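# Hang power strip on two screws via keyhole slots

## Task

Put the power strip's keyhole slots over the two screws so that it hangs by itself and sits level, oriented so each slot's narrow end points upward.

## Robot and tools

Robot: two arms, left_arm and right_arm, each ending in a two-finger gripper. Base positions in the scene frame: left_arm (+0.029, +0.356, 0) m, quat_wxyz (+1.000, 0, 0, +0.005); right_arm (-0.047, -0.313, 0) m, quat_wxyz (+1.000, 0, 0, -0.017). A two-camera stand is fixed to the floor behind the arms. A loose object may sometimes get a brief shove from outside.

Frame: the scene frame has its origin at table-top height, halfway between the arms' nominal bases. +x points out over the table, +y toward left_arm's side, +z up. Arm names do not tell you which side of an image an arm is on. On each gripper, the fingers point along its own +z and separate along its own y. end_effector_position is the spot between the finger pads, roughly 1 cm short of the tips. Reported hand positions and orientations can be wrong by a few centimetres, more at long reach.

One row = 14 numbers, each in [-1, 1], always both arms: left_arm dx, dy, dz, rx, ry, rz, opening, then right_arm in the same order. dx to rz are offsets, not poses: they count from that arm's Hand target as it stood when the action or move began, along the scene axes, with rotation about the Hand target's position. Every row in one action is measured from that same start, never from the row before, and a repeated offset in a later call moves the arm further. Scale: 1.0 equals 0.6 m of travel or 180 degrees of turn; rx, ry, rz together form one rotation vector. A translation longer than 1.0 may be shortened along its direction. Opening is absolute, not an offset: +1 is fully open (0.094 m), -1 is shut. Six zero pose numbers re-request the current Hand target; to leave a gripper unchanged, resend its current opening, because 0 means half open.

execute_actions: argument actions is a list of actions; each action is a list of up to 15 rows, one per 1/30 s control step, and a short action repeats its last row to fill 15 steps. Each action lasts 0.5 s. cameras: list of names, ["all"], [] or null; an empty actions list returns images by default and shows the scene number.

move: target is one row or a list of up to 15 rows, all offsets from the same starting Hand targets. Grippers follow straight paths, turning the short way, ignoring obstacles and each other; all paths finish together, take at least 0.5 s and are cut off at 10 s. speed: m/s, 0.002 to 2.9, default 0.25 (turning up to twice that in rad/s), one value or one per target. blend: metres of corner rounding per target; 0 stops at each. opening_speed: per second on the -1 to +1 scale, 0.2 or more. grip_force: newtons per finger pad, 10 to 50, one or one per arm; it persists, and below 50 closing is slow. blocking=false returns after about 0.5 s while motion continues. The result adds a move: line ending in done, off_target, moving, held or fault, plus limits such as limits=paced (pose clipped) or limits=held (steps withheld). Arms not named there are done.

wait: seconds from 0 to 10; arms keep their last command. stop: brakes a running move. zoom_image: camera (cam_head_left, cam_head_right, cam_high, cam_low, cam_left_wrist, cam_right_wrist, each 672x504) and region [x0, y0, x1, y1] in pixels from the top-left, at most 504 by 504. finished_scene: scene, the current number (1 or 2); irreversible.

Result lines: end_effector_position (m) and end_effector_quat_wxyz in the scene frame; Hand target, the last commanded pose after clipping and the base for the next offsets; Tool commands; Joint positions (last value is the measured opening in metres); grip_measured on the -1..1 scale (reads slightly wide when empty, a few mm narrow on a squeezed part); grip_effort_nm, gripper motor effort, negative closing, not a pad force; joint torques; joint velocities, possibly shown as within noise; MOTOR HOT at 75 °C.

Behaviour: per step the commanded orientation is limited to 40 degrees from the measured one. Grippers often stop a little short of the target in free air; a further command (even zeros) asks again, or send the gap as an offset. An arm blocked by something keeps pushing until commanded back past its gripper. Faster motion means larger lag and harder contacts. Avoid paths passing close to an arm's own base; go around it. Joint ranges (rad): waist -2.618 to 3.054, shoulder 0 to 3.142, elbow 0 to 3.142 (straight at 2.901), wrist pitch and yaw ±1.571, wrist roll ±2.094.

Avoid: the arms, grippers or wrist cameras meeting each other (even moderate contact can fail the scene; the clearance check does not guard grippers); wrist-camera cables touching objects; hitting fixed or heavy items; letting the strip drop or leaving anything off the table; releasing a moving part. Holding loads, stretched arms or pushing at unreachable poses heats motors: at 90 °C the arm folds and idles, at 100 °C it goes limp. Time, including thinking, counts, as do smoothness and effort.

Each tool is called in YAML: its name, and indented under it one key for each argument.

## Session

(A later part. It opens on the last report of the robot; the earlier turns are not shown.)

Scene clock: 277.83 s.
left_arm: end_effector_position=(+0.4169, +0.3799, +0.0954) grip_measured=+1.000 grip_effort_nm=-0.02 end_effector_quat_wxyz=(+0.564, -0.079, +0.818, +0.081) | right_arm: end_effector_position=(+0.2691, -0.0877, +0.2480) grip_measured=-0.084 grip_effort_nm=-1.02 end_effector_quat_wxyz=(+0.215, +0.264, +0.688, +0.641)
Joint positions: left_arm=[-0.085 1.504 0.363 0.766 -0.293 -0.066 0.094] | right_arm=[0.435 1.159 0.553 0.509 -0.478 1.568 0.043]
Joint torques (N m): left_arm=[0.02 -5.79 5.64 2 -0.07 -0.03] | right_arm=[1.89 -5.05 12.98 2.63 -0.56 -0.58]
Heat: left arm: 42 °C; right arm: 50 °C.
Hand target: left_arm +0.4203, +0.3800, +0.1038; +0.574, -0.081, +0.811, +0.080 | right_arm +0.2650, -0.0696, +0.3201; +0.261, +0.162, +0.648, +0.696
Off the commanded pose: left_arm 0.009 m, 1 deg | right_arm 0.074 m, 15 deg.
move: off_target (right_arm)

move:
  target: [0,0,0,0,0,0,1,0.027,0.013,0.055,0.008,-0.034,0.047,-0.7]
  cameras: ["cam_high","cam_head_left","cam_head_right","cam_right_wrist"]

zoom_image:
  camera: "cam_high"
  region: [250, 100, 450, 280]

zoom_image:
  camera: "cam_head_right"
  region: [260, 230, 380, 350]

zoom_image:
  camera: "cam_head_left"
  region: [250, 230, 370, 350]

Scene clock: 311.03 s.
left_arm: end_effector_position=(+0.4169, +0.3799, +0.0954) grip_measured=+1.000 grip_effort_nm=-0.02 end_effector_quat_wxyz=(+0.564, -0.079, +0.818, +0.081) | right_arm: end_effector_position=(+0.2859, -0.0727, +0.2884) grip_measured=-0.084 grip_effort_nm=-1.03 end_effector_quat_wxyz=(+0.190, +0.180, +0.677, +0.688)
Joint positions: left_arm=[-0.085 1.504 0.363 0.766 -0.293 -0.066 0.094] | right_arm=[0.367 1.304 0.7 0.628 -0.708 1.578 0.043]
Joint torques (N m): left_arm=[-0.02 -5.72 5.64 2 -0.09 -0.01] | right_arm=[0.7 -5.03 12.94 2.64 -0.51 -0.36]
Heat: left arm: 42 °C; right arm: 52 °C.
Hand target: left_arm +0.4203, +0.3800, +0.1038; +0.574, -0.081, +0.811, +0.080 | right_arm +0.2813, -0.0617, +0.3530; +0.241, +0.080, +0.635, +0.730
Off the commanded pose: left_arm 0.009 m, 1 deg | right_arm 0.066 m, 15 deg.
move: off_target (right_arm)
camera_calibration:
cam_right_wrist: T_world_to_cam=[[0.0287042, -0.0310321, -0.999106, 0.274188], [-0.995959, 0.0842033, -0.0312291, 0.339181], [0.0850972, 0.995965, -0.0284897, 0.150678], [0, 0, 0, 1]] pos_world=[0.317118, -0.170121, 0.288828]
Images, in order (width x height): cam_head_left 672x504, cam_head_right 672x504, cam_high 672x504, cam_right_wrist 672x504.

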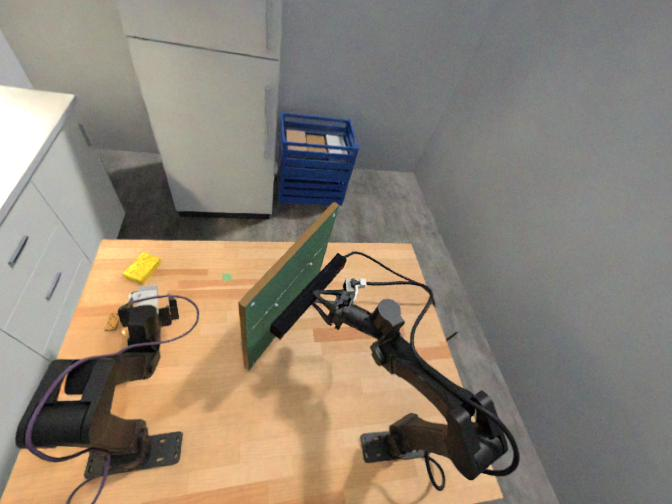

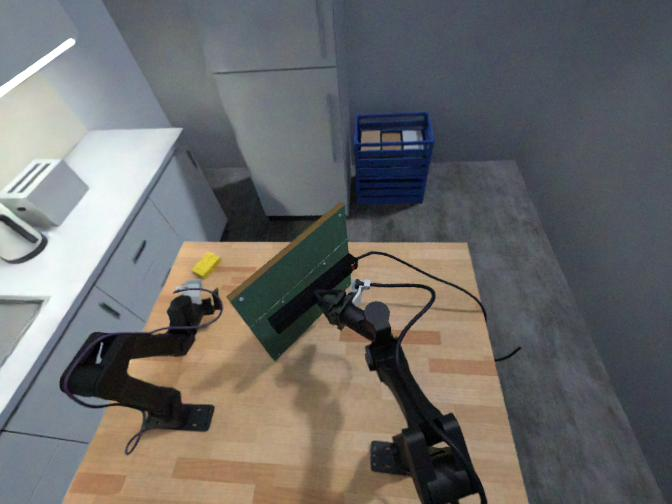

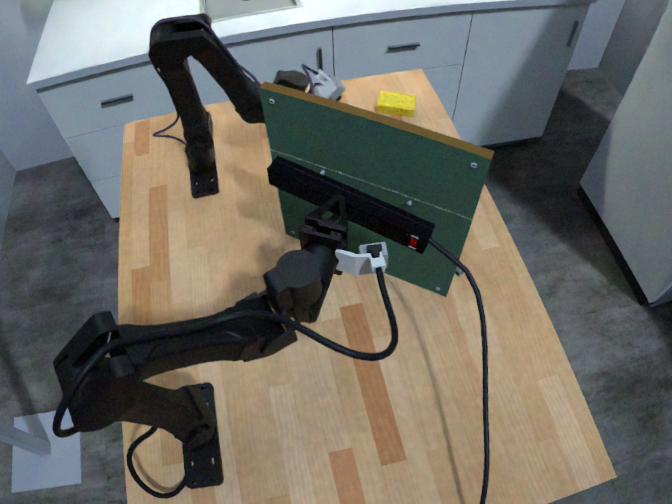

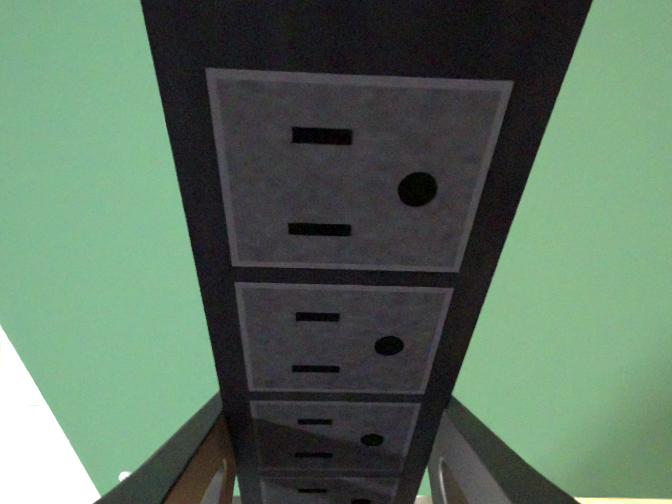

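Scaled by 2.520.

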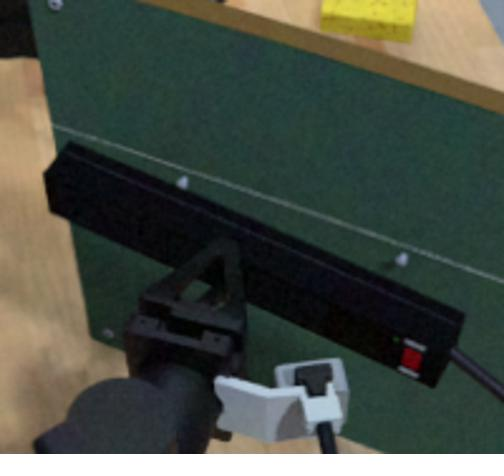

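Scaled by 4.200.

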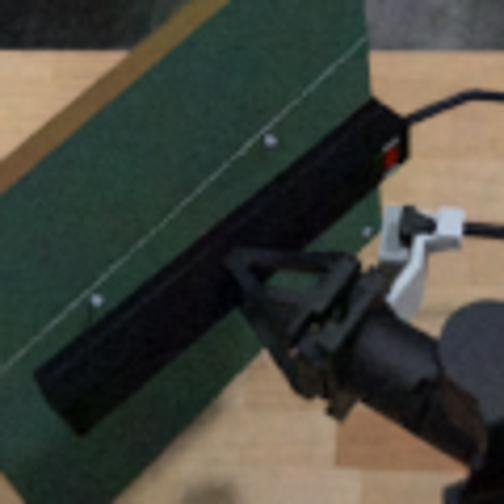

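Scaled by 4.200.

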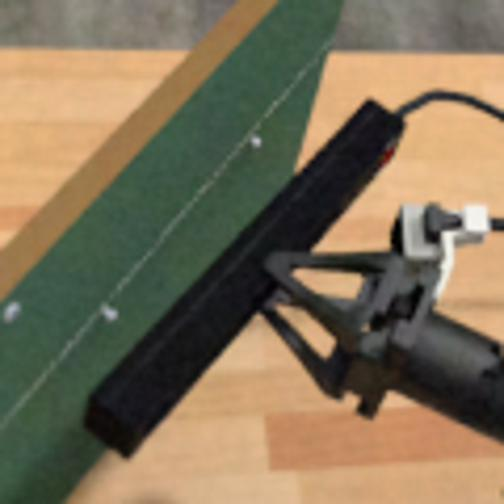

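move:
  target: [0,0,0,0,0,0,1,0.036,0.0205,-0.032,-0.008,-0.002,0.028,-0.7]
  cameras: ["cam_high","cam_head_left","cam_head_right","cam_low"]
  speed: 0.12

zoom_image:
  camera: "cam_high"
  region: [260, 120, 440, 260]

zoom_image:
  camera: "cam_head_right"
  region: [260, 230, 380, 350]

zoom_image:
  camera: "cam_head_left"
  region: [250, 230, 370, 350]

Scene clock: 336.90 s.
left_arm: end_effector_position=(+0.4169, +0.3799, +0.0954) grip_measured=+1.000 grip_effort_nm=-0.02 end_effector_quat_wxyz=(+0.564, -0.079, +0.818, +0.081) | right_arm: end_effector_position=(+0.3076, -0.0591, +0.2760) grip_measured=-0.084 grip_effort_nm=-1.03 end_effector_quat_wxyz=(+0.160, +0.147, +0.684, +0.696)
Joint positions: left_arm=[-0.085 1.504 0.363 0.766 -0.293 -0.066 0.094] | right_arm=[0.346 1.48 0.783 0.726 -0.82 1.579 0.043]
Joint torques (N m): left_arm=[-0.02 -5.74 5.63 1.98 -0.07 -0.02] | right_arm=[0.53 -6.16 12.11 2.49 -0.49 -0.45]
Heat: left arm: 42 °C; right arm: 57 °C.
Hand target: left_arm +0.4203, +0.3800, +0.1038; +0.574, -0.081, +0.811, +0.080 | right_arm +0.3028, -0.0494, +0.3338; +0.212, +0.046, +0.646, +0.732
Off the commanded pose: left_arm 0.009 m, 1 deg | right_arm 0.059 m, 14 deg.
move: off_target (right_arm)
Images, in order (width x height): cam_head_left 672x504, cam_head_right 672x504, cam_high 672x504, cam_low 672x504.

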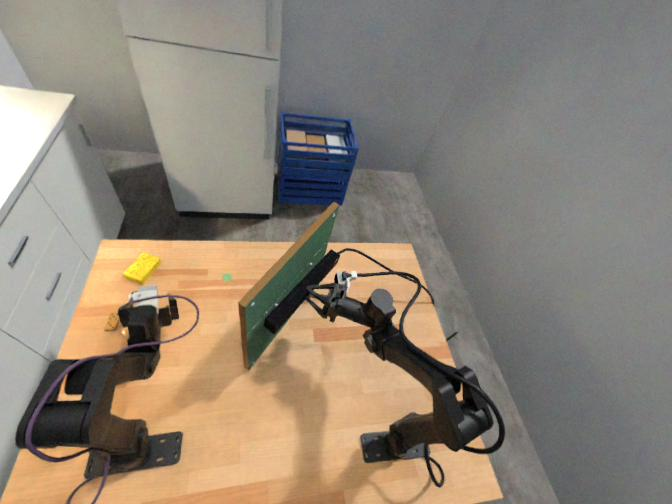

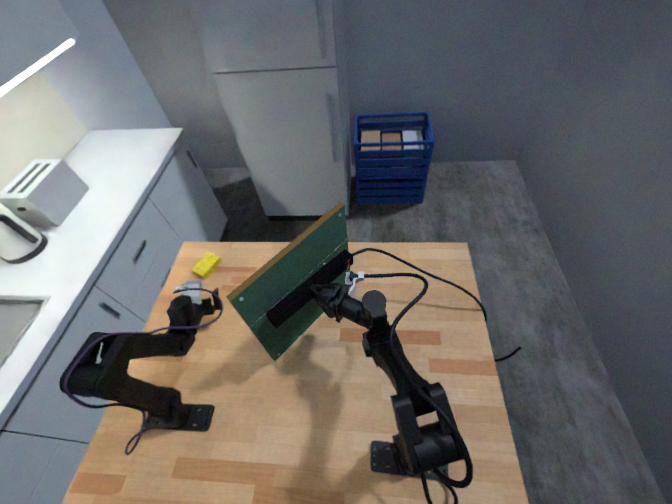

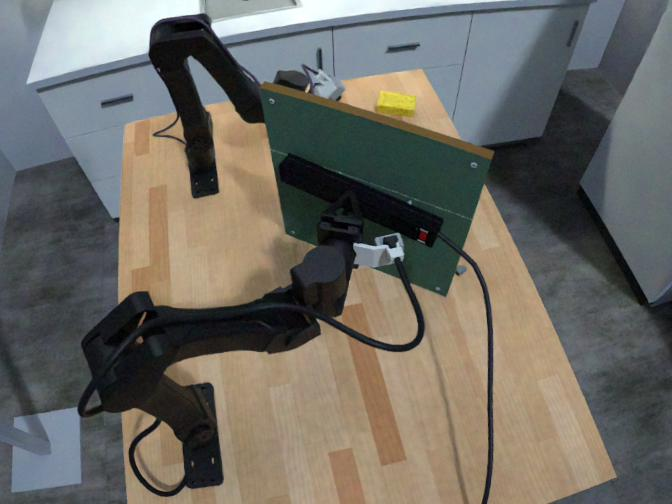

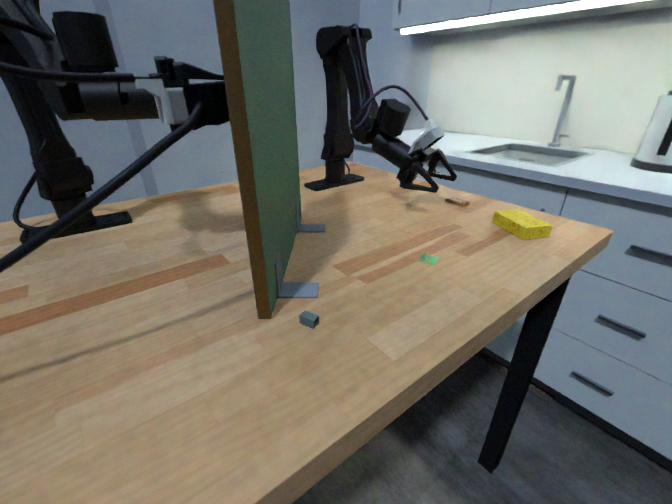

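Scaled by 2.800.

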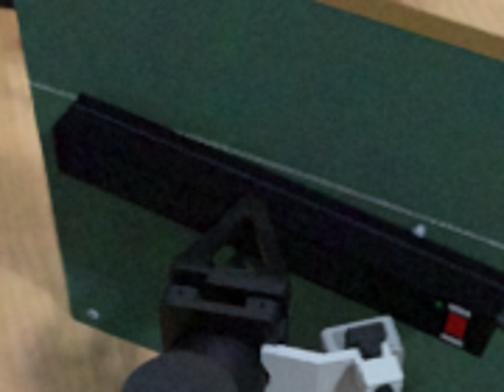

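Scaled by 4.200.

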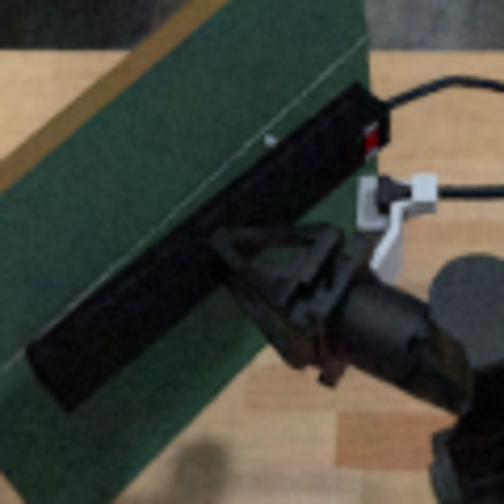

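Scaled by 4.200.

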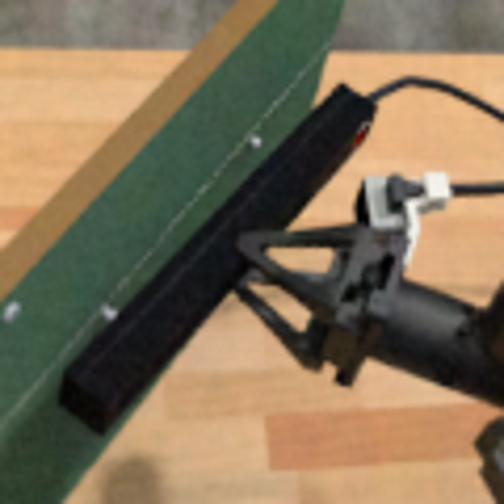

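move:
  target: [0,0,0,0,0,0,1,0.0163,0.0255,-0.0027,-0.0067,-0.0082,0,-0.7]
  cameras: ["cam_high","cam_head_left","cam_head_right"]
  speed: 0.05

zoom_image:
  camera: "cam_high"
  region: [260, 120, 440, 260]

zoom_image:
  camera: "cam_head_right"
  region: [260, 230, 380, 350]

zoom_image:
  camera: "cam_head_left"
  region: [250, 230, 370, 350]

Scene clock: 359.73 s.
left_arm: end_effector_position=(+0.4169, +0.3799, +0.0954) grip_measured=+1.000 grip_effort_nm=-0.02 end_effector_quat_wxyz=(+0.564, -0.079, +0.818, +0.081) | right_arm: end_effector_position=(+0.3156, -0.0503, +0.2773) grip_measured=-0.084 grip_effort_nm=-1.03 end_effector_quat_wxyz=(+0.163, +0.132, +0.687, +0.696)
Joint positions: left_arm=[-0.085 1.504 0.363 0.766 -0.293 -0.066 0.094] | right_arm=[0.358 1.528 0.832 0.727 -0.826 1.553 0.043]
Joint torques (N m): left_arm=[0.01 -5.71 5.61 2 -0.08 -0.02] | right_arm=[2.74 -6.06 12.71 2.42 -0.22 -0.61]
Heat: left arm: 41 °C; right arm: 61 °C.
Hand target: left_arm +0.4203, +0.3800, +0.1038; +0.574, -0.081, +0.811, +0.080 | right_arm +0.3126, -0.0341, +0.3323; +0.221, +0.035, +0.651, +0.725
Off the commanded pose: left_arm 0.009 m, 1 deg | right_arm 0.057 m, 14 deg.
move: off_target (right_arm)
Images, in order (width x height): cam_head_left 672x504, cam_head_right 672x504, cam_high 672x504.

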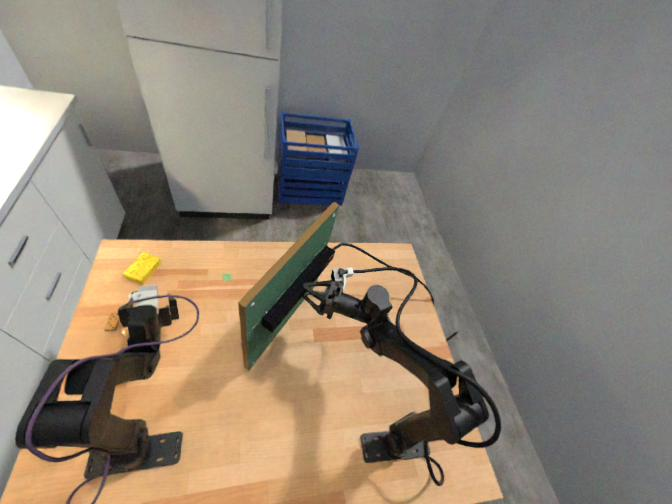

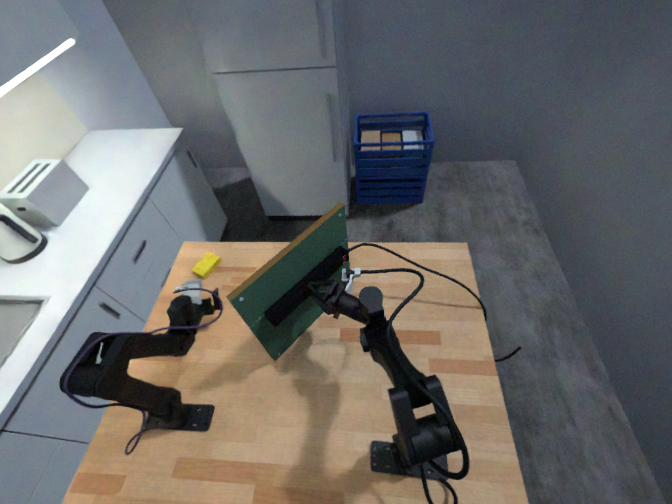

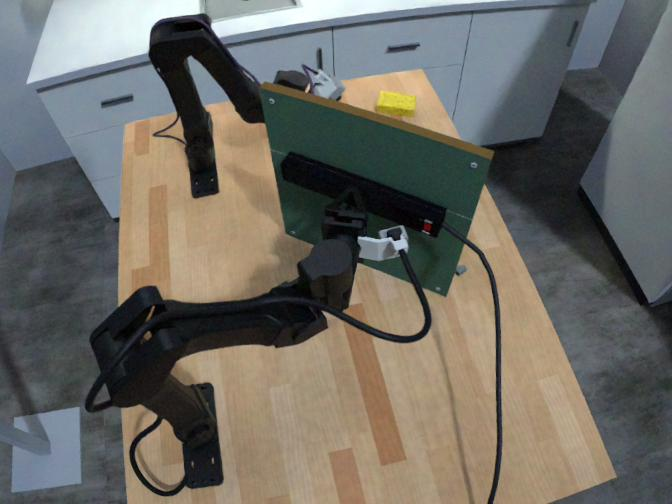

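Scaled by 2.800.

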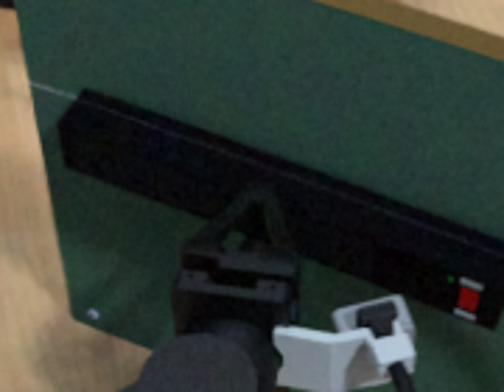

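Scaled by 4.200.

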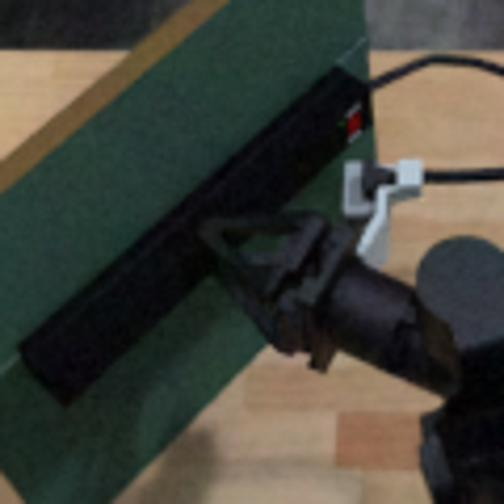

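Scaled by 4.200.

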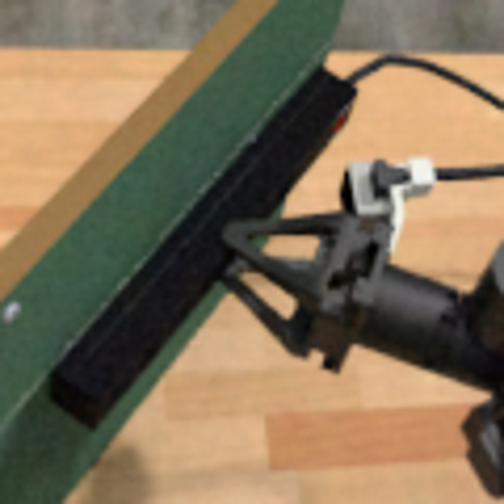

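move:
  target: [0,0,0,0,0,0,1,0.0137,0.0158,-0.006,0,0,0,-0.7]
  cameras: ["cam_high","cam_head_left","cam_head_right"]
  speed: 0.05

zoom_image:
  camera: "cam_head_right"
  region: [260, 230, 380, 350]

zoom_image:
  camera: "cam_head_left"
  region: [250, 230, 370, 350]

Scene clock: 372.30 s.
left_arm: end_effector_position=(+0.4169, +0.3799, +0.0954) grip_measured=+1.000 grip_effort_nm=-0.02 end_effector_quat_wxyz=(+0.564, -0.079, +0.818, +0.081) | right_arm: end_effector_position=(+0.3156, -0.0479, +0.2762) grip_measured=-0.084 grip_effort_nm=-1.03 end_effector_quat_wxyz=(+0.157, +0.125, +0.688, +0.697)
Joint positions: left_arm=[-0.085 1.504 0.363 0.766 -0.293 -0.066 0.094] | right_arm=[0.357 1.543 0.841 0.735 -0.846 1.553 0.043]
Joint torques (N m): left_arm=[0.02 -5.75 5.6 2 -0.08 -0.02] | right_arm=[4.16 -4.59 14.11 2.36 0.05 -0.63]
Heat: left arm: 41 °C; right arm: 62 °C.
Hand target: left_arm +0.4203, +0.3800, +0.1038; +0.574, -0.081, +0.811, +0.080 | right_arm +0.3209, -0.0247, +0.3286; +0.221, +0.035, +0.651, +0.725
Off the commanded pose: left_arm 0.009 m, 1 deg | right_arm 0.058 m, 14 deg.
move: off_target (right_arm)
Images, in order (width x height): cam_head_left 672x504, cam_head_right 672x504, cam_high 672x504.

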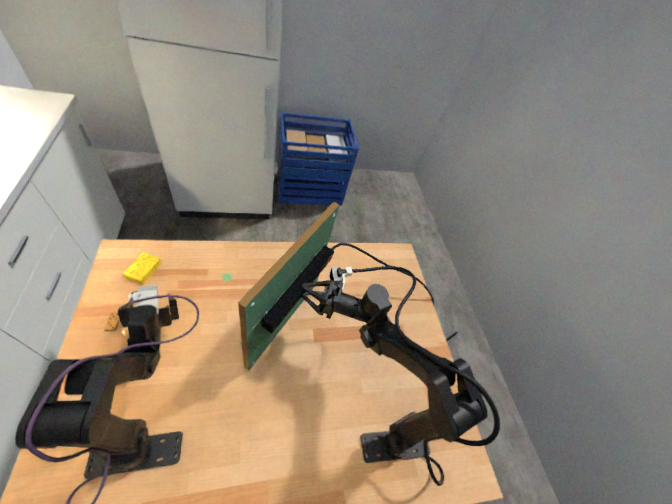

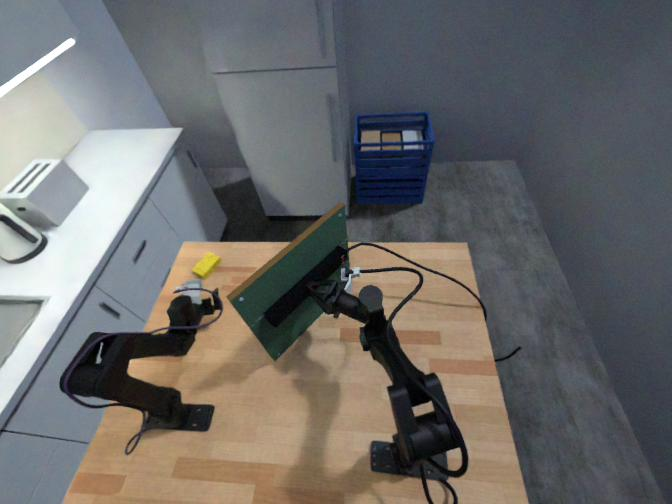

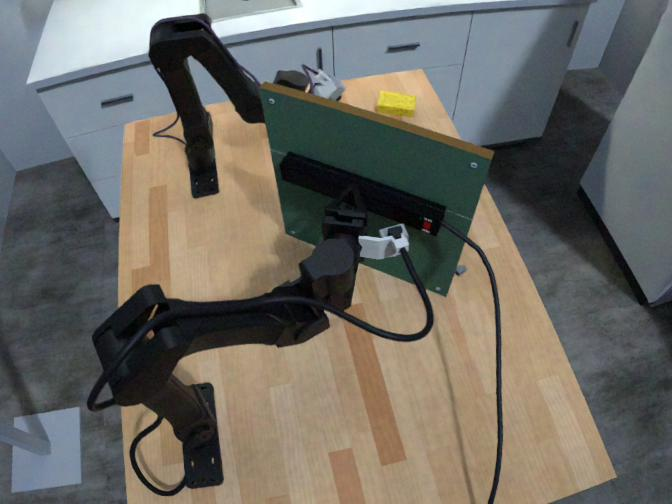

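Scaled by 4.200.

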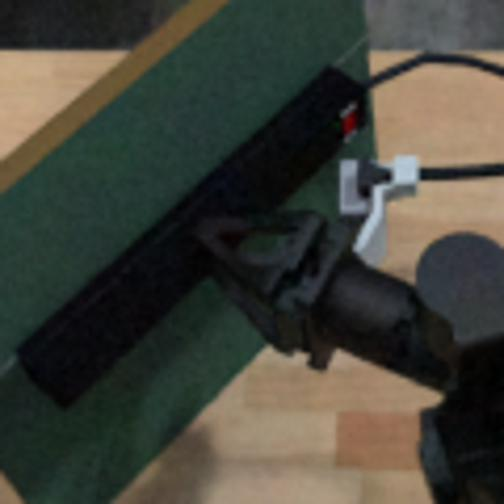

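Scaled by 4.200.

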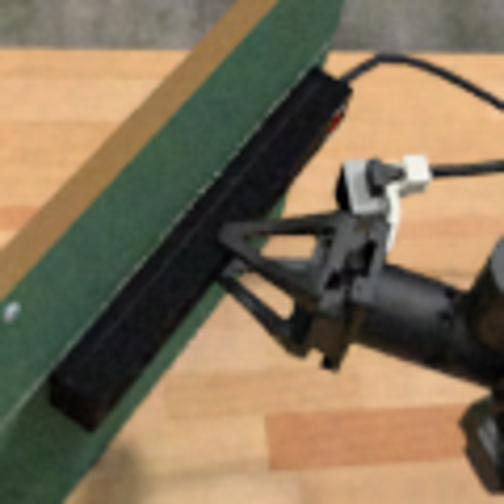

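move:
  target: [0,0,0,0,0,0,1,0,0,-0.007,0,0,0,-0.7]
  speed: 0.03

move:
  target: [0,0,0,0,0,0,1,0,0,-0.007,0,0,0,-0.7]
  speed: 0.03

move:
  target: [0,0,0,0,0,0,1,0,0,-0.007,0,0,0,-0.7]
  speed: 0.03
  cameras: ["cam_high","cam_head_left","cam_head_right"]

zoom_image:
  camera: "cam_head_right"
  region: [260, 230, 380, 350]

zoom_image:
  camera: "cam_head_left"
  region: [250, 230, 370, 350]

Scene clock: 380.97 s.
left_arm: end_effector_position=(+0.4169, +0.3799, +0.0954) grip_measured=+1.000 grip_effort_nm=-0.02 end_effector_quat_wxyz=(+0.564, -0.079, +0.818, +0.081) | right_arm: end_effector_position=(+0.3156, -0.0478, +0.2761) grip_measured=-0.084 grip_effort_nm=-1.02 end_effector_quat_wxyz=(+0.156, +0.121, +0.687, +0.699)
Joint positions: left_arm=[-0.085 1.504 0.363 0.766 -0.293 -0.066 0.094] | right_arm=[0.355 1.549 0.841 0.748 -0.855 1.555 0.043]
Joint torques (N m): left_arm=[-0.02 -5.78 5.64 1.98 -0.07 -0.01] | right_arm=[4.38 -4.33 13.33 2.38 0.22 -0.65]
Heat: left arm: 41 °C; right arm: 60 °C.
Hand target: left_arm +0.4203, +0.3800, +0.1038; +0.574, -0.081, +0.811, +0.080 | right_arm +0.3208, -0.0246, +0.3244; +0.221, +0.035, +0.651, +0.725
Off the commanded pose: left_arm 0.009 m, 1 deg | right_arm 0.054 m, 13 deg.
move: off_target (right_arm)

Scene clock: 381.87 s.
left_arm: end_effector_position=(+0.4169, +0.3799, +0.0954) grip_measured=+1.000 grip_effort_nm=-0.02 end_effector_quat_wxyz=(+0.564, -0.079, +0.818, +0.081) | right_arm: end_effector_position=(+0.3157, -0.0479, +0.2759) grip_measured=-0.084 grip_effort_nm=-1.02 end_effector_quat_wxyz=(+0.155, +0.118, +0.686, +0.701)
Joint positions: left_arm=[-0.085 1.504 0.363 0.766 -0.293 -0.066 0.094] | right_arm=[0.353 1.556 0.841 0.761 -0.863 1.559 0.043]
Joint torques (N m): left_arm=[0.01 -5.74 5.63 1.99 -0.07 -0.01] | right_arm=[4.57 -4.16 12.88 2.38 0.22 -0.65]
Heat: left arm: 41 °C; right arm: 60 °C.
Hand target: left_arm +0.4203, +0.3800, +0.1038; +0.574, -0.081, +0.811, +0.080 | right_arm +0.3209, -0.0247, +0.3202; +0.221, +0.035, +0.651, +0.725
Off the commanded pose: left_arm 0.009 m, 1 deg | right_arm 0.050 m, 13 deg.
move: off_target (right_arm)

Scene clock: 382.77 s.
left_arm: end_effector_position=(+0.4169, +0.3799, +0.0954) grip_measured=+1.000 grip_effort_nm=-0.02 end_effector_quat_wxyz=(+0.564, -0.079, +0.818, +0.081) | right_arm: end_effector_position=(+0.3157, -0.0478, +0.2758) grip_measured=-0.084 grip_effort_nm=-1.03 end_effector_quat_wxyz=(+0.154, +0.114, +0.685, +0.703)
Joint positions: left_arm=[-0.085 1.504 0.363 0.766 -0.293 -0.066 0.094] | right_arm=[0.35 1.563 0.841 0.776 -0.873 1.562 0.043]
Joint torques (N m): left_arm=[0.01 -5.75 5.64 1.99 -0.08 -0.01] | right_arm=[5.08 -4.03 12.33 2.39 0.33 -0.68]
Heat: left arm: 41 °C; right arm: 60 °C.
Hand target: left_arm +0.4203, +0.3800, +0.1038; +0.574, -0.081, +0.811, +0.080 | right_arm +0.3208, -0.0246, +0.3160; +0.221, +0.035, +0.651, +0.725
Off the commanded pose: left_arm 0.009 m, 1 deg | right_arm 0.047 m, 13 deg.
move: off_target (right_arm)
Images, in order (width x height): cam_head_left 672x504, cam_head_right 672x504, cam_high 672x504.

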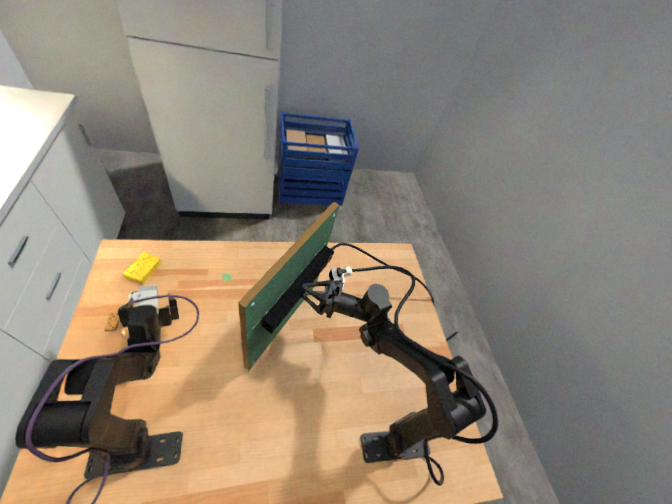

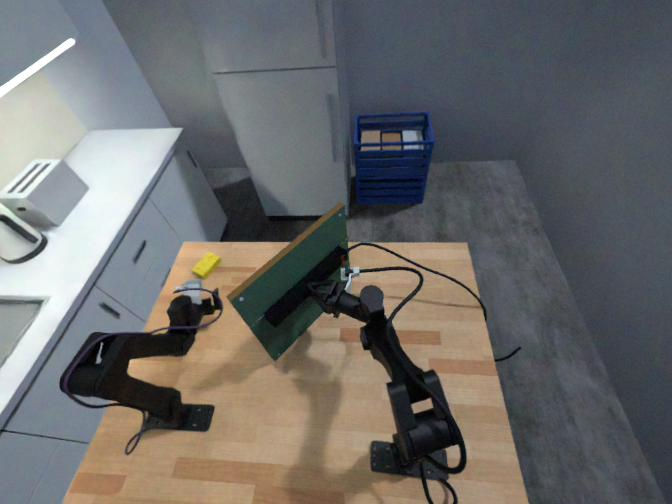

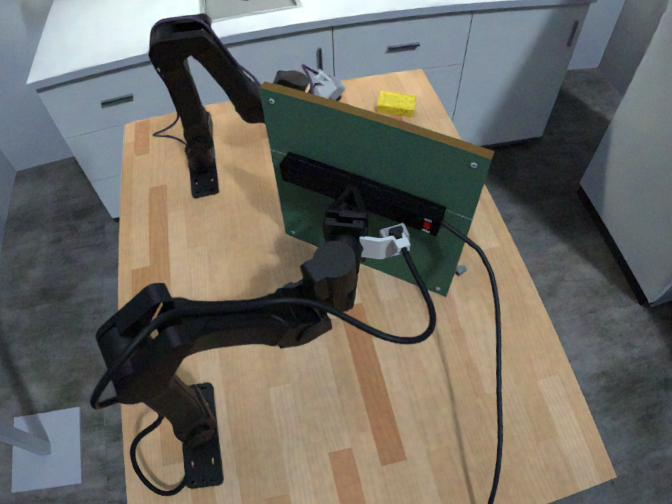

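Scaled by 4.200.

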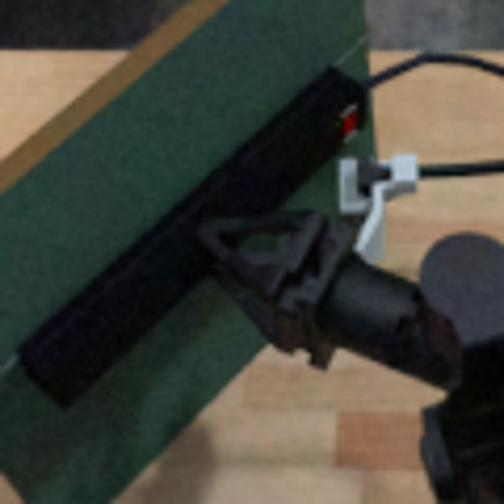

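Scaled by 4.200.

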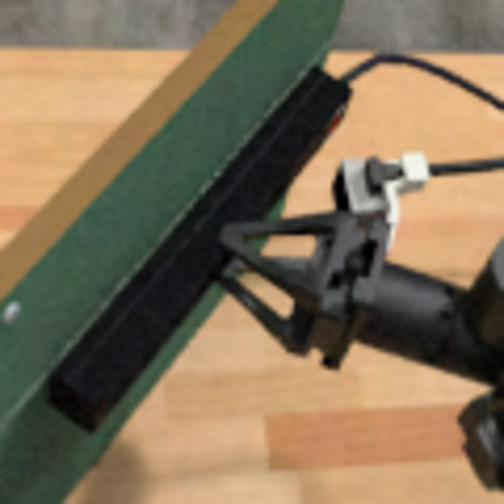

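move:
  target: [0,0,0,0,0,0,1,0,0,-0.012,0,0,0,-0.7]
  speed: 0.03

move:
  target: [0,0,0,0,0,0,1,0,0,-0.012,0,0,0,-0.7]
  speed: 0.03

Scene clock: 388.63 s.
left_arm: end_effector_position=(+0.4169, +0.3799, +0.0954) grip_measured=+1.000 grip_effort_nm=-0.02 end_effector_quat_wxyz=(+0.564, -0.079, +0.818, +0.081) | right_arm: end_effector_position=(+0.3158, -0.0479, +0.2754) grip_measured=-0.084 grip_effort_nm=-1.02 end_effector_quat_wxyz=(+0.152, +0.108, +0.683, +0.706)
Joint positions: left_arm=[-0.085 1.504 0.363 0.766 -0.293 -0.066 0.094] | right_arm=[0.346 1.575 0.841 0.801 -0.889 1.569 0.043]
Joint torques (N m): left_arm=[-0.03 -5.72 5.68 2 -0.08 -0.02] | right_arm=[5.56 -3.99 11.11 2.34 0.49 -0.76]
Heat: left arm: 41 °C; right arm: 60 °C.
Hand target: left_arm +0.4203, +0.3800, +0.1038; +0.574, -0.081, +0.811, +0.080 | right_arm +0.3208, -0.0246, +0.3089; +0.221, +0.035, +0.651, +0.725
Off the commanded pose: left_arm 0.009 m, 1 deg | right_arm 0.041 m, 12 deg.
move: off_target (right_arm)

Scene clock: 389.60 s.
left_arm: end_effector_position=(+0.4169, +0.3799, +0.0954) grip_measured=+1.000 grip_effort_nm=-0.02 end_effector_quat_wxyz=(+0.564, -0.079, +0.818, +0.081) | right_arm: end_effector_position=(+0.3159, -0.0480, +0.2749) grip_measured=-0.084 grip_effort_nm=-1.02 end_effector_quat_wxyz=(+0.150, +0.102, +0.681, +0.709)
Joint positions: left_arm=[-0.085 1.504 0.363 0.766 -0.293 -0.066 0.094] | right_arm=[0.341 1.589 0.841 0.83 -0.905 1.576 0.043]
Joint torques (N m): left_arm=[-0.01 -5.75 5.67 2 -0.07 -0.02] | right_arm=[6 -3.78 9.98 2.31 0.63 -0.87]
Heat: left arm: 41 °C; right arm: 60 °C.
Hand target: left_arm +0.4203, +0.3800, +0.1038; +0.574, -0.081, +0.811, +0.080 | right_arm +0.3209, -0.0247, +0.3016; +0.221, +0.035, +0.651, +0.725
Off the commanded pose: left_arm 0.009 m, 1 deg | right_arm 0.036 m, 12 deg.
move: off_target (right_arm)

move:
  target: [0,0,0,0,0,0,1,0,0,-0.012,0,0,0,-0.7]
  speed: 0.03

move:
  target: [0,0,0,0,0,0,1,0,0,-0.012,0,0,0,-0.7]
  speed: 0.03
  cameras: ["cam_high","cam_head_left","cam_head_right"]

zoom_image:
  camera: "cam_head_right"
  region: [260, 230, 380, 350]

zoom_image:
  camera: "cam_head_left"
  region: [250, 230, 370, 350]

zoom_image:
  camera: "cam_high"
  region: [260, 120, 480, 260]

Scene clock: 400.87 s.
left_arm: end_effector_position=(+0.4169, +0.3799, +0.0954) grip_measured=+1.000 grip_effort_nm=-0.02 end_effector_quat_wxyz=(+0.564, -0.079, +0.818, +0.081) | right_arm: end_effector_position=(+0.3160, -0.0481, +0.2745) grip_measured=-0.084 grip_effort_nm=-1.02 end_effector_quat_wxyz=(+0.148, +0.095, +0.679, +0.713)
Joint positions: left_arm=[-0.085 1.504 0.363 0.766 -0.293 -0.066 0.094] | right_arm=[0.336 1.603 0.841 0.863 -0.922 1.585 0.043]
Joint torques (N m): left_arm=[0.03 -5.76 5.64 1.99 -0.08 -0.02] | right_arm=[6.16 -3.89 9.03 2.29 0.77 -0.95]
Heat: left arm: 41 °C; right arm: 61 °C.
Hand target: left_arm +0.4203, +0.3800, +0.1038; +0.574, -0.081, +0.811, +0.080 | right_arm +0.3209, -0.0247, +0.2944; +0.221, +0.035, +0.651, +0.725
Off the commanded pose: left_arm 0.009 m, 1 deg | right_arm 0.031 m, 11 deg.
move: off_target (right_arm)

Scene clock: 402.00 s.
left_arm: end_effector_position=(+0.4169, +0.3799, +0.0954) grip_measured=+1.000 grip_effort_nm=-0.02 end_effector_quat_wxyz=(+0.564, -0.079, +0.818, +0.081) | right_arm: end_effector_position=(+0.3159, -0.0479, +0.2722) grip_measured=-0.084 grip_effort_nm=-1.03 end_effector_quat_wxyz=(+0.154, +0.087, +0.673, +0.719)
Joint positions: left_arm=[-0.085 1.504 0.363 0.766 -0.293 -0.066 0.094] | right_arm=[0.336 1.625 0.826 0.932 -0.925 1.595 0.043]
Joint torques (N m): left_arm=[-0.01 -5.75 5.65 2 -0.08 -0.02] | right_arm=[6.3 -4.01 9.1 1.98 0.87 -0.99]
Heat: left arm: 41 °C; right arm: 61 °C.
Hand target: left_arm +0.4203, +0.3800, +0.1038; +0.574, -0.081, +0.811, +0.080 | right_arm +0.3208, -0.0246, +0.2871; +0.221, +0.035, +0.651, +0.725
Off the commanded pose: left_arm 0.009 m, 1 deg | right_arm 0.028 m, 10 deg.
move: off_target (right_arm)
Images, in order (width x height): cam_head_left 672x504, cam_head_right 672x504, cam_high 672x504.

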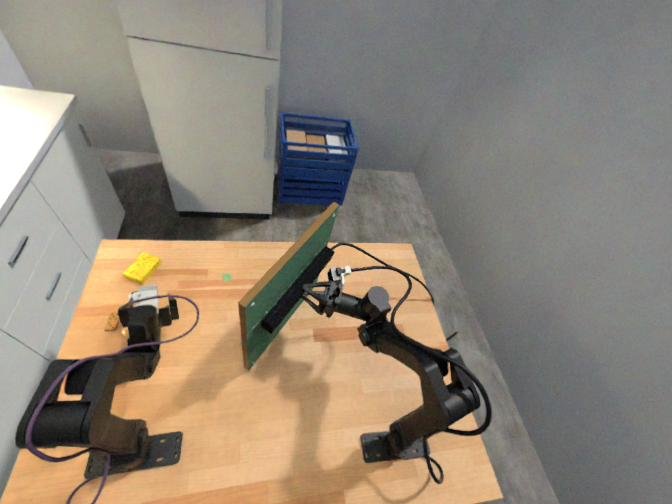

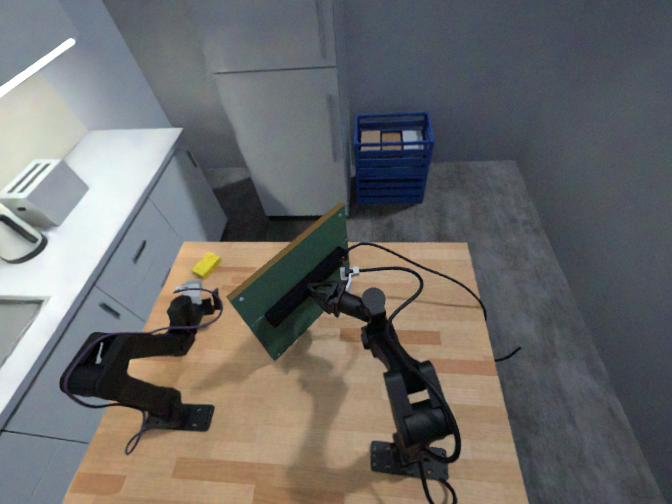

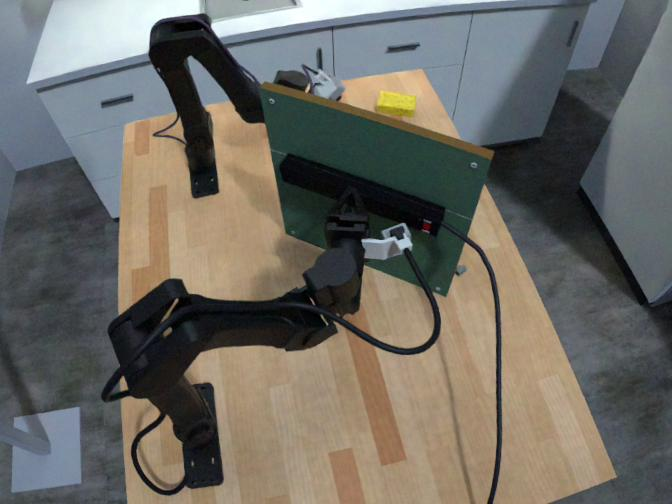

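Scaled by 4.200.

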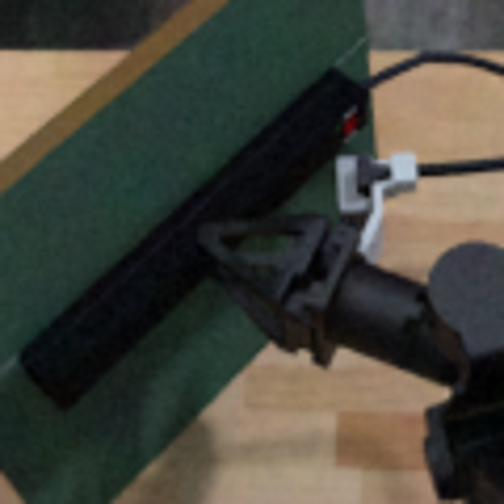

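Scaled by 4.200.

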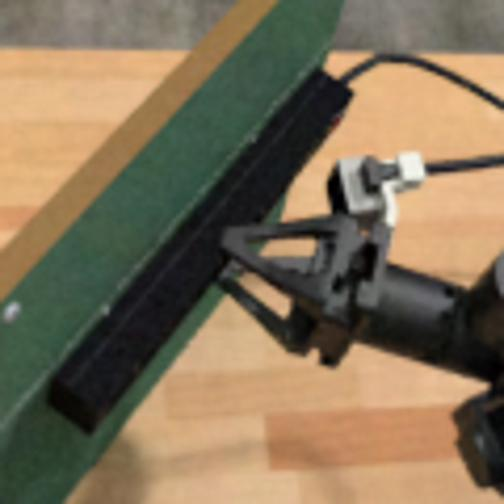

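Scaled by 2.291.

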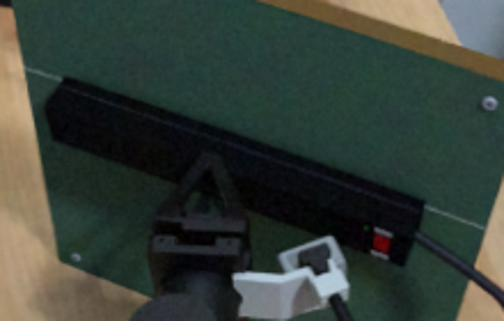

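move:
  target: [0,0,0,0,0,0,1,0,0,-0.005,0,0,0,-0.7]
  speed: 0.02

move:
  target: [0,0,0,0,0,0,1,0,0,-0.005,0,0,0,-0.7]
  speed: 0.02

move:
  target: [0,0,0,0,0,0,1,0,0,-0.005,0,0,0,-0.7]
  speed: 0.02

Scene clock: 418.00 s.
left_arm: end_effector_position=(+0.4169, +0.3799, +0.0954) grip_measured=+1.000 grip_effort_nm=-0.02 end_effector_quat_wxyz=(+0.564, -0.079, +0.818, +0.081) | right_arm: end_effector_position=(+0.3172, -0.0464, +0.2700) grip_measured=-0.084 grip_effort_nm=-1.02 end_effector_quat_wxyz=(+0.161, +0.080, +0.672, +0.719)
Joint positions: left_arm=[-0.085 1.504 0.363 0.766 -0.293 -0.066 0.094] | right_arm=[0.34 1.64 0.825 0.955 -0.92 1.58 0.043]
Joint velocities: left_arm=[-0.002 -0.007 -0.007 -0.154 0.022 -0.037 0] | right_arm=[within noise]
Joint torques (N m): left_arm=[0.01 -5.75 5.63 2 -0.09 -0.02] | right_arm=[5.89 -4.3 8.57 1.96 0.77 -0.87]
Heat: left arm: 41 °C; right arm: 59 °C.
Hand target: left_arm +0.4203, +0.3800, +0.1038; +0.574, -0.081, +0.811, +0.080 | right_arm +0.3208, -0.0246, +0.2843; +0.221, +0.035, +0.651, +0.725
Off the commanded pose: left_arm 0.009 m, 1 deg | right_arm 0.026 m, 9 deg.
move: off_target (right_arm)

Scene clock: 418.97 s.
left_arm: end_effector_position=(+0.4169, +0.3799, +0.0954) grip_measured=+1.000 grip_effort_nm=-0.02 end_effector_quat_wxyz=(+0.564, -0.079, +0.818, +0.081) | right_arm: end_effector_position=(+0.3171, -0.0464, +0.2693) grip_measured=-0.084 grip_effort_nm=-1.02 end_effector_quat_wxyz=(+0.164, +0.077, +0.670, +0.720)
Joint positions: left_arm=[-0.085 1.504 0.363 0.766 -0.293 -0.066 0.094] | right_arm=[0.34 1.647 0.821 0.977 -0.92 1.583 0.043]
Joint torques (N m): left_arm=[-0.02 -5.74 5.65 2 -0.08 -0.01] | right_arm=[5.97 -4.19 8.53 1.9 0.8 -0.95]
Heat: left arm: 41 °C; right arm: 59 °C.
Hand target: left_arm +0.4203, +0.3800, +0.1038; +0.574, -0.081, +0.811, +0.080 | right_arm +0.3208, -0.0246, +0.2812; +0.221, +0.035, +0.651, +0.725
Off the commanded pose: left_arm 0.009 m, 1 deg | right_arm 0.025 m, 8 deg.
move: off_target (right_arm)

Scene clock: 419.93 s.
left_arm: end_effector_position=(+0.4169, +0.3799, +0.0954) grip_measured=+1.000 grip_effort_nm=-0.02 end_effector_quat_wxyz=(+0.564, -0.079, +0.818, +0.081) | right_arm: end_effector_position=(+0.3171, -0.0464, +0.2690) grip_measured=-0.084 grip_effort_nm=-1.02 end_effector_quat_wxyz=(+0.166, +0.075, +0.667, +0.723)
Joint positions: left_arm=[-0.085 1.504 0.363 0.766 -0.293 -0.066 0.094] | right_arm=[0.34 1.655 0.816 1.004 -0.92 1.589 0.043]
Joint torques (N m): left_arm=[0.01 -5.71 5.64 1.99 -0.08 -0.03] | right_arm=[5.87 -4.33 8.38 1.8 0.74 -0.97]
Heat: left arm: 41 °C; right arm: 59 °C.
Hand target: left_arm +0.4203, +0.3800, +0.1038; +0.574, -0.081, +0.811, +0.080 | right_arm +0.3208, -0.0245, +0.2783; +0.221, +0.035, +0.651, +0.725
Off the commanded pose: left_arm 0.009 m, 1 deg | right_arm 0.024 m, 8 deg.
move: off_target (right_arm)

move:
  target: [0,0,0,0,0,0,1,0.0105,0.0129,-0.003,0,0,0,-0.7]
  speed: 0.03
  cameras: ["cam_high","cam_head_left","cam_head_right"]

zoom_image:
  camera: "cam_head_right"
  region: [260, 230, 380, 350]

zoom_image:
  camera: "cam_head_left"
  region: [250, 230, 370, 350]

zoom_image:
  camera: "cam_high"
  region: [260, 120, 480, 260]

Scene clock: 426.87 s.
left_arm: end_effector_position=(+0.4169, +0.3799, +0.0954) grip_measured=+1.000 grip_effort_nm=-0.02 end_effector_quat_wxyz=(+0.564, -0.079, +0.818, +0.081) | right_arm: end_effector_position=(+0.3174, -0.0462, +0.2678) grip_measured=-0.084 grip_effort_nm=-1.03 end_effector_quat_wxyz=(+0.165, +0.068, +0.663, +0.727)
Joint positions: left_arm=[-0.085 1.504 0.363 0.766 -0.293 -0.066 0.094] | right_arm=[0.337 1.676 0.816 1.048 -0.933 1.602 0.043]
Joint torques (N m): left_arm=[-0.03 -5.75 5.64 1.99 -0.09 -0.03] | right_arm=[7.61 -3.43 10.17 1.48 1.06 -1.06]
Heat: left arm: 41 °C; right arm: 57 °C.
Hand target: left_arm +0.4203, +0.3800, +0.1038; +0.574, -0.081, +0.811, +0.080 | right_arm +0.3271, -0.0168, +0.2763; +0.221, +0.035, +0.651, +0.725
Off the commanded pose: left_arm 0.009 m, 1 deg | right_arm 0.032 m, 8 deg.
move: off_target (right_arm)
Images, in order (width x height): cam_head_left 672x504, cam_head_right 672x504, cam_high 672x504.

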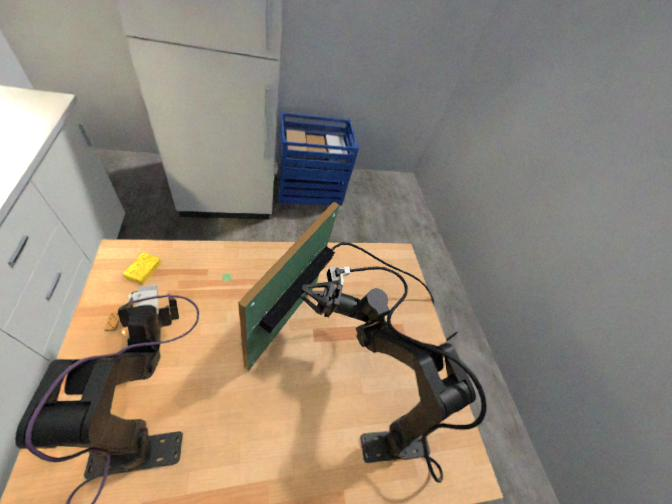

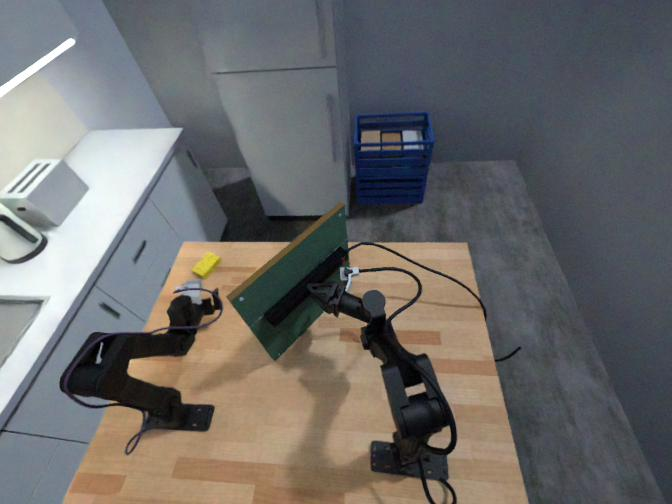

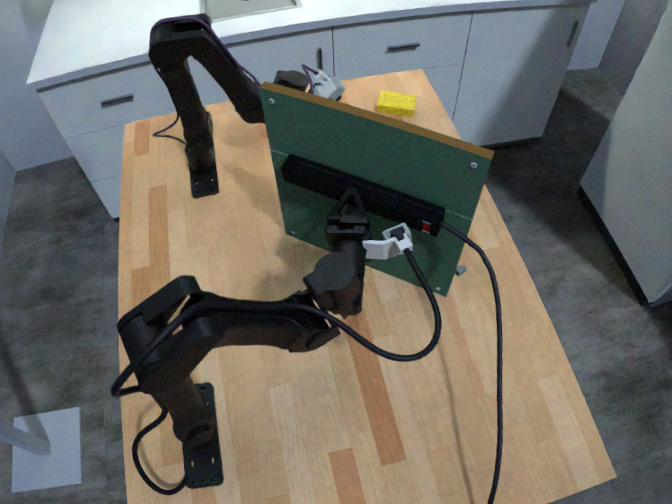

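Scaled by 4.200.

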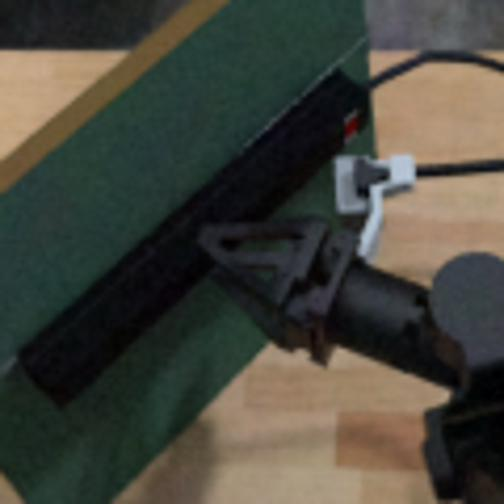

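Scaled by 4.200.

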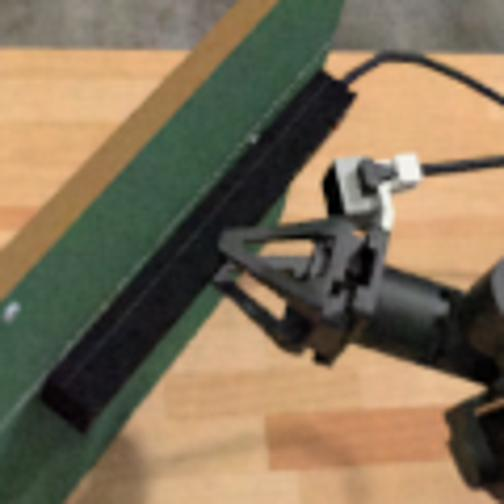

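Scaled by 2.291.

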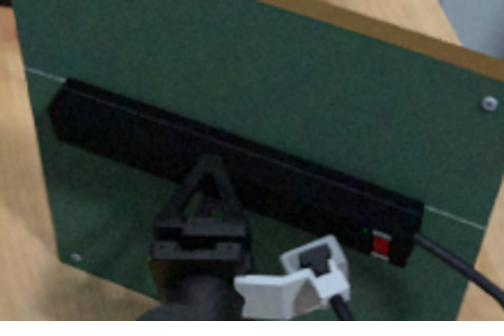

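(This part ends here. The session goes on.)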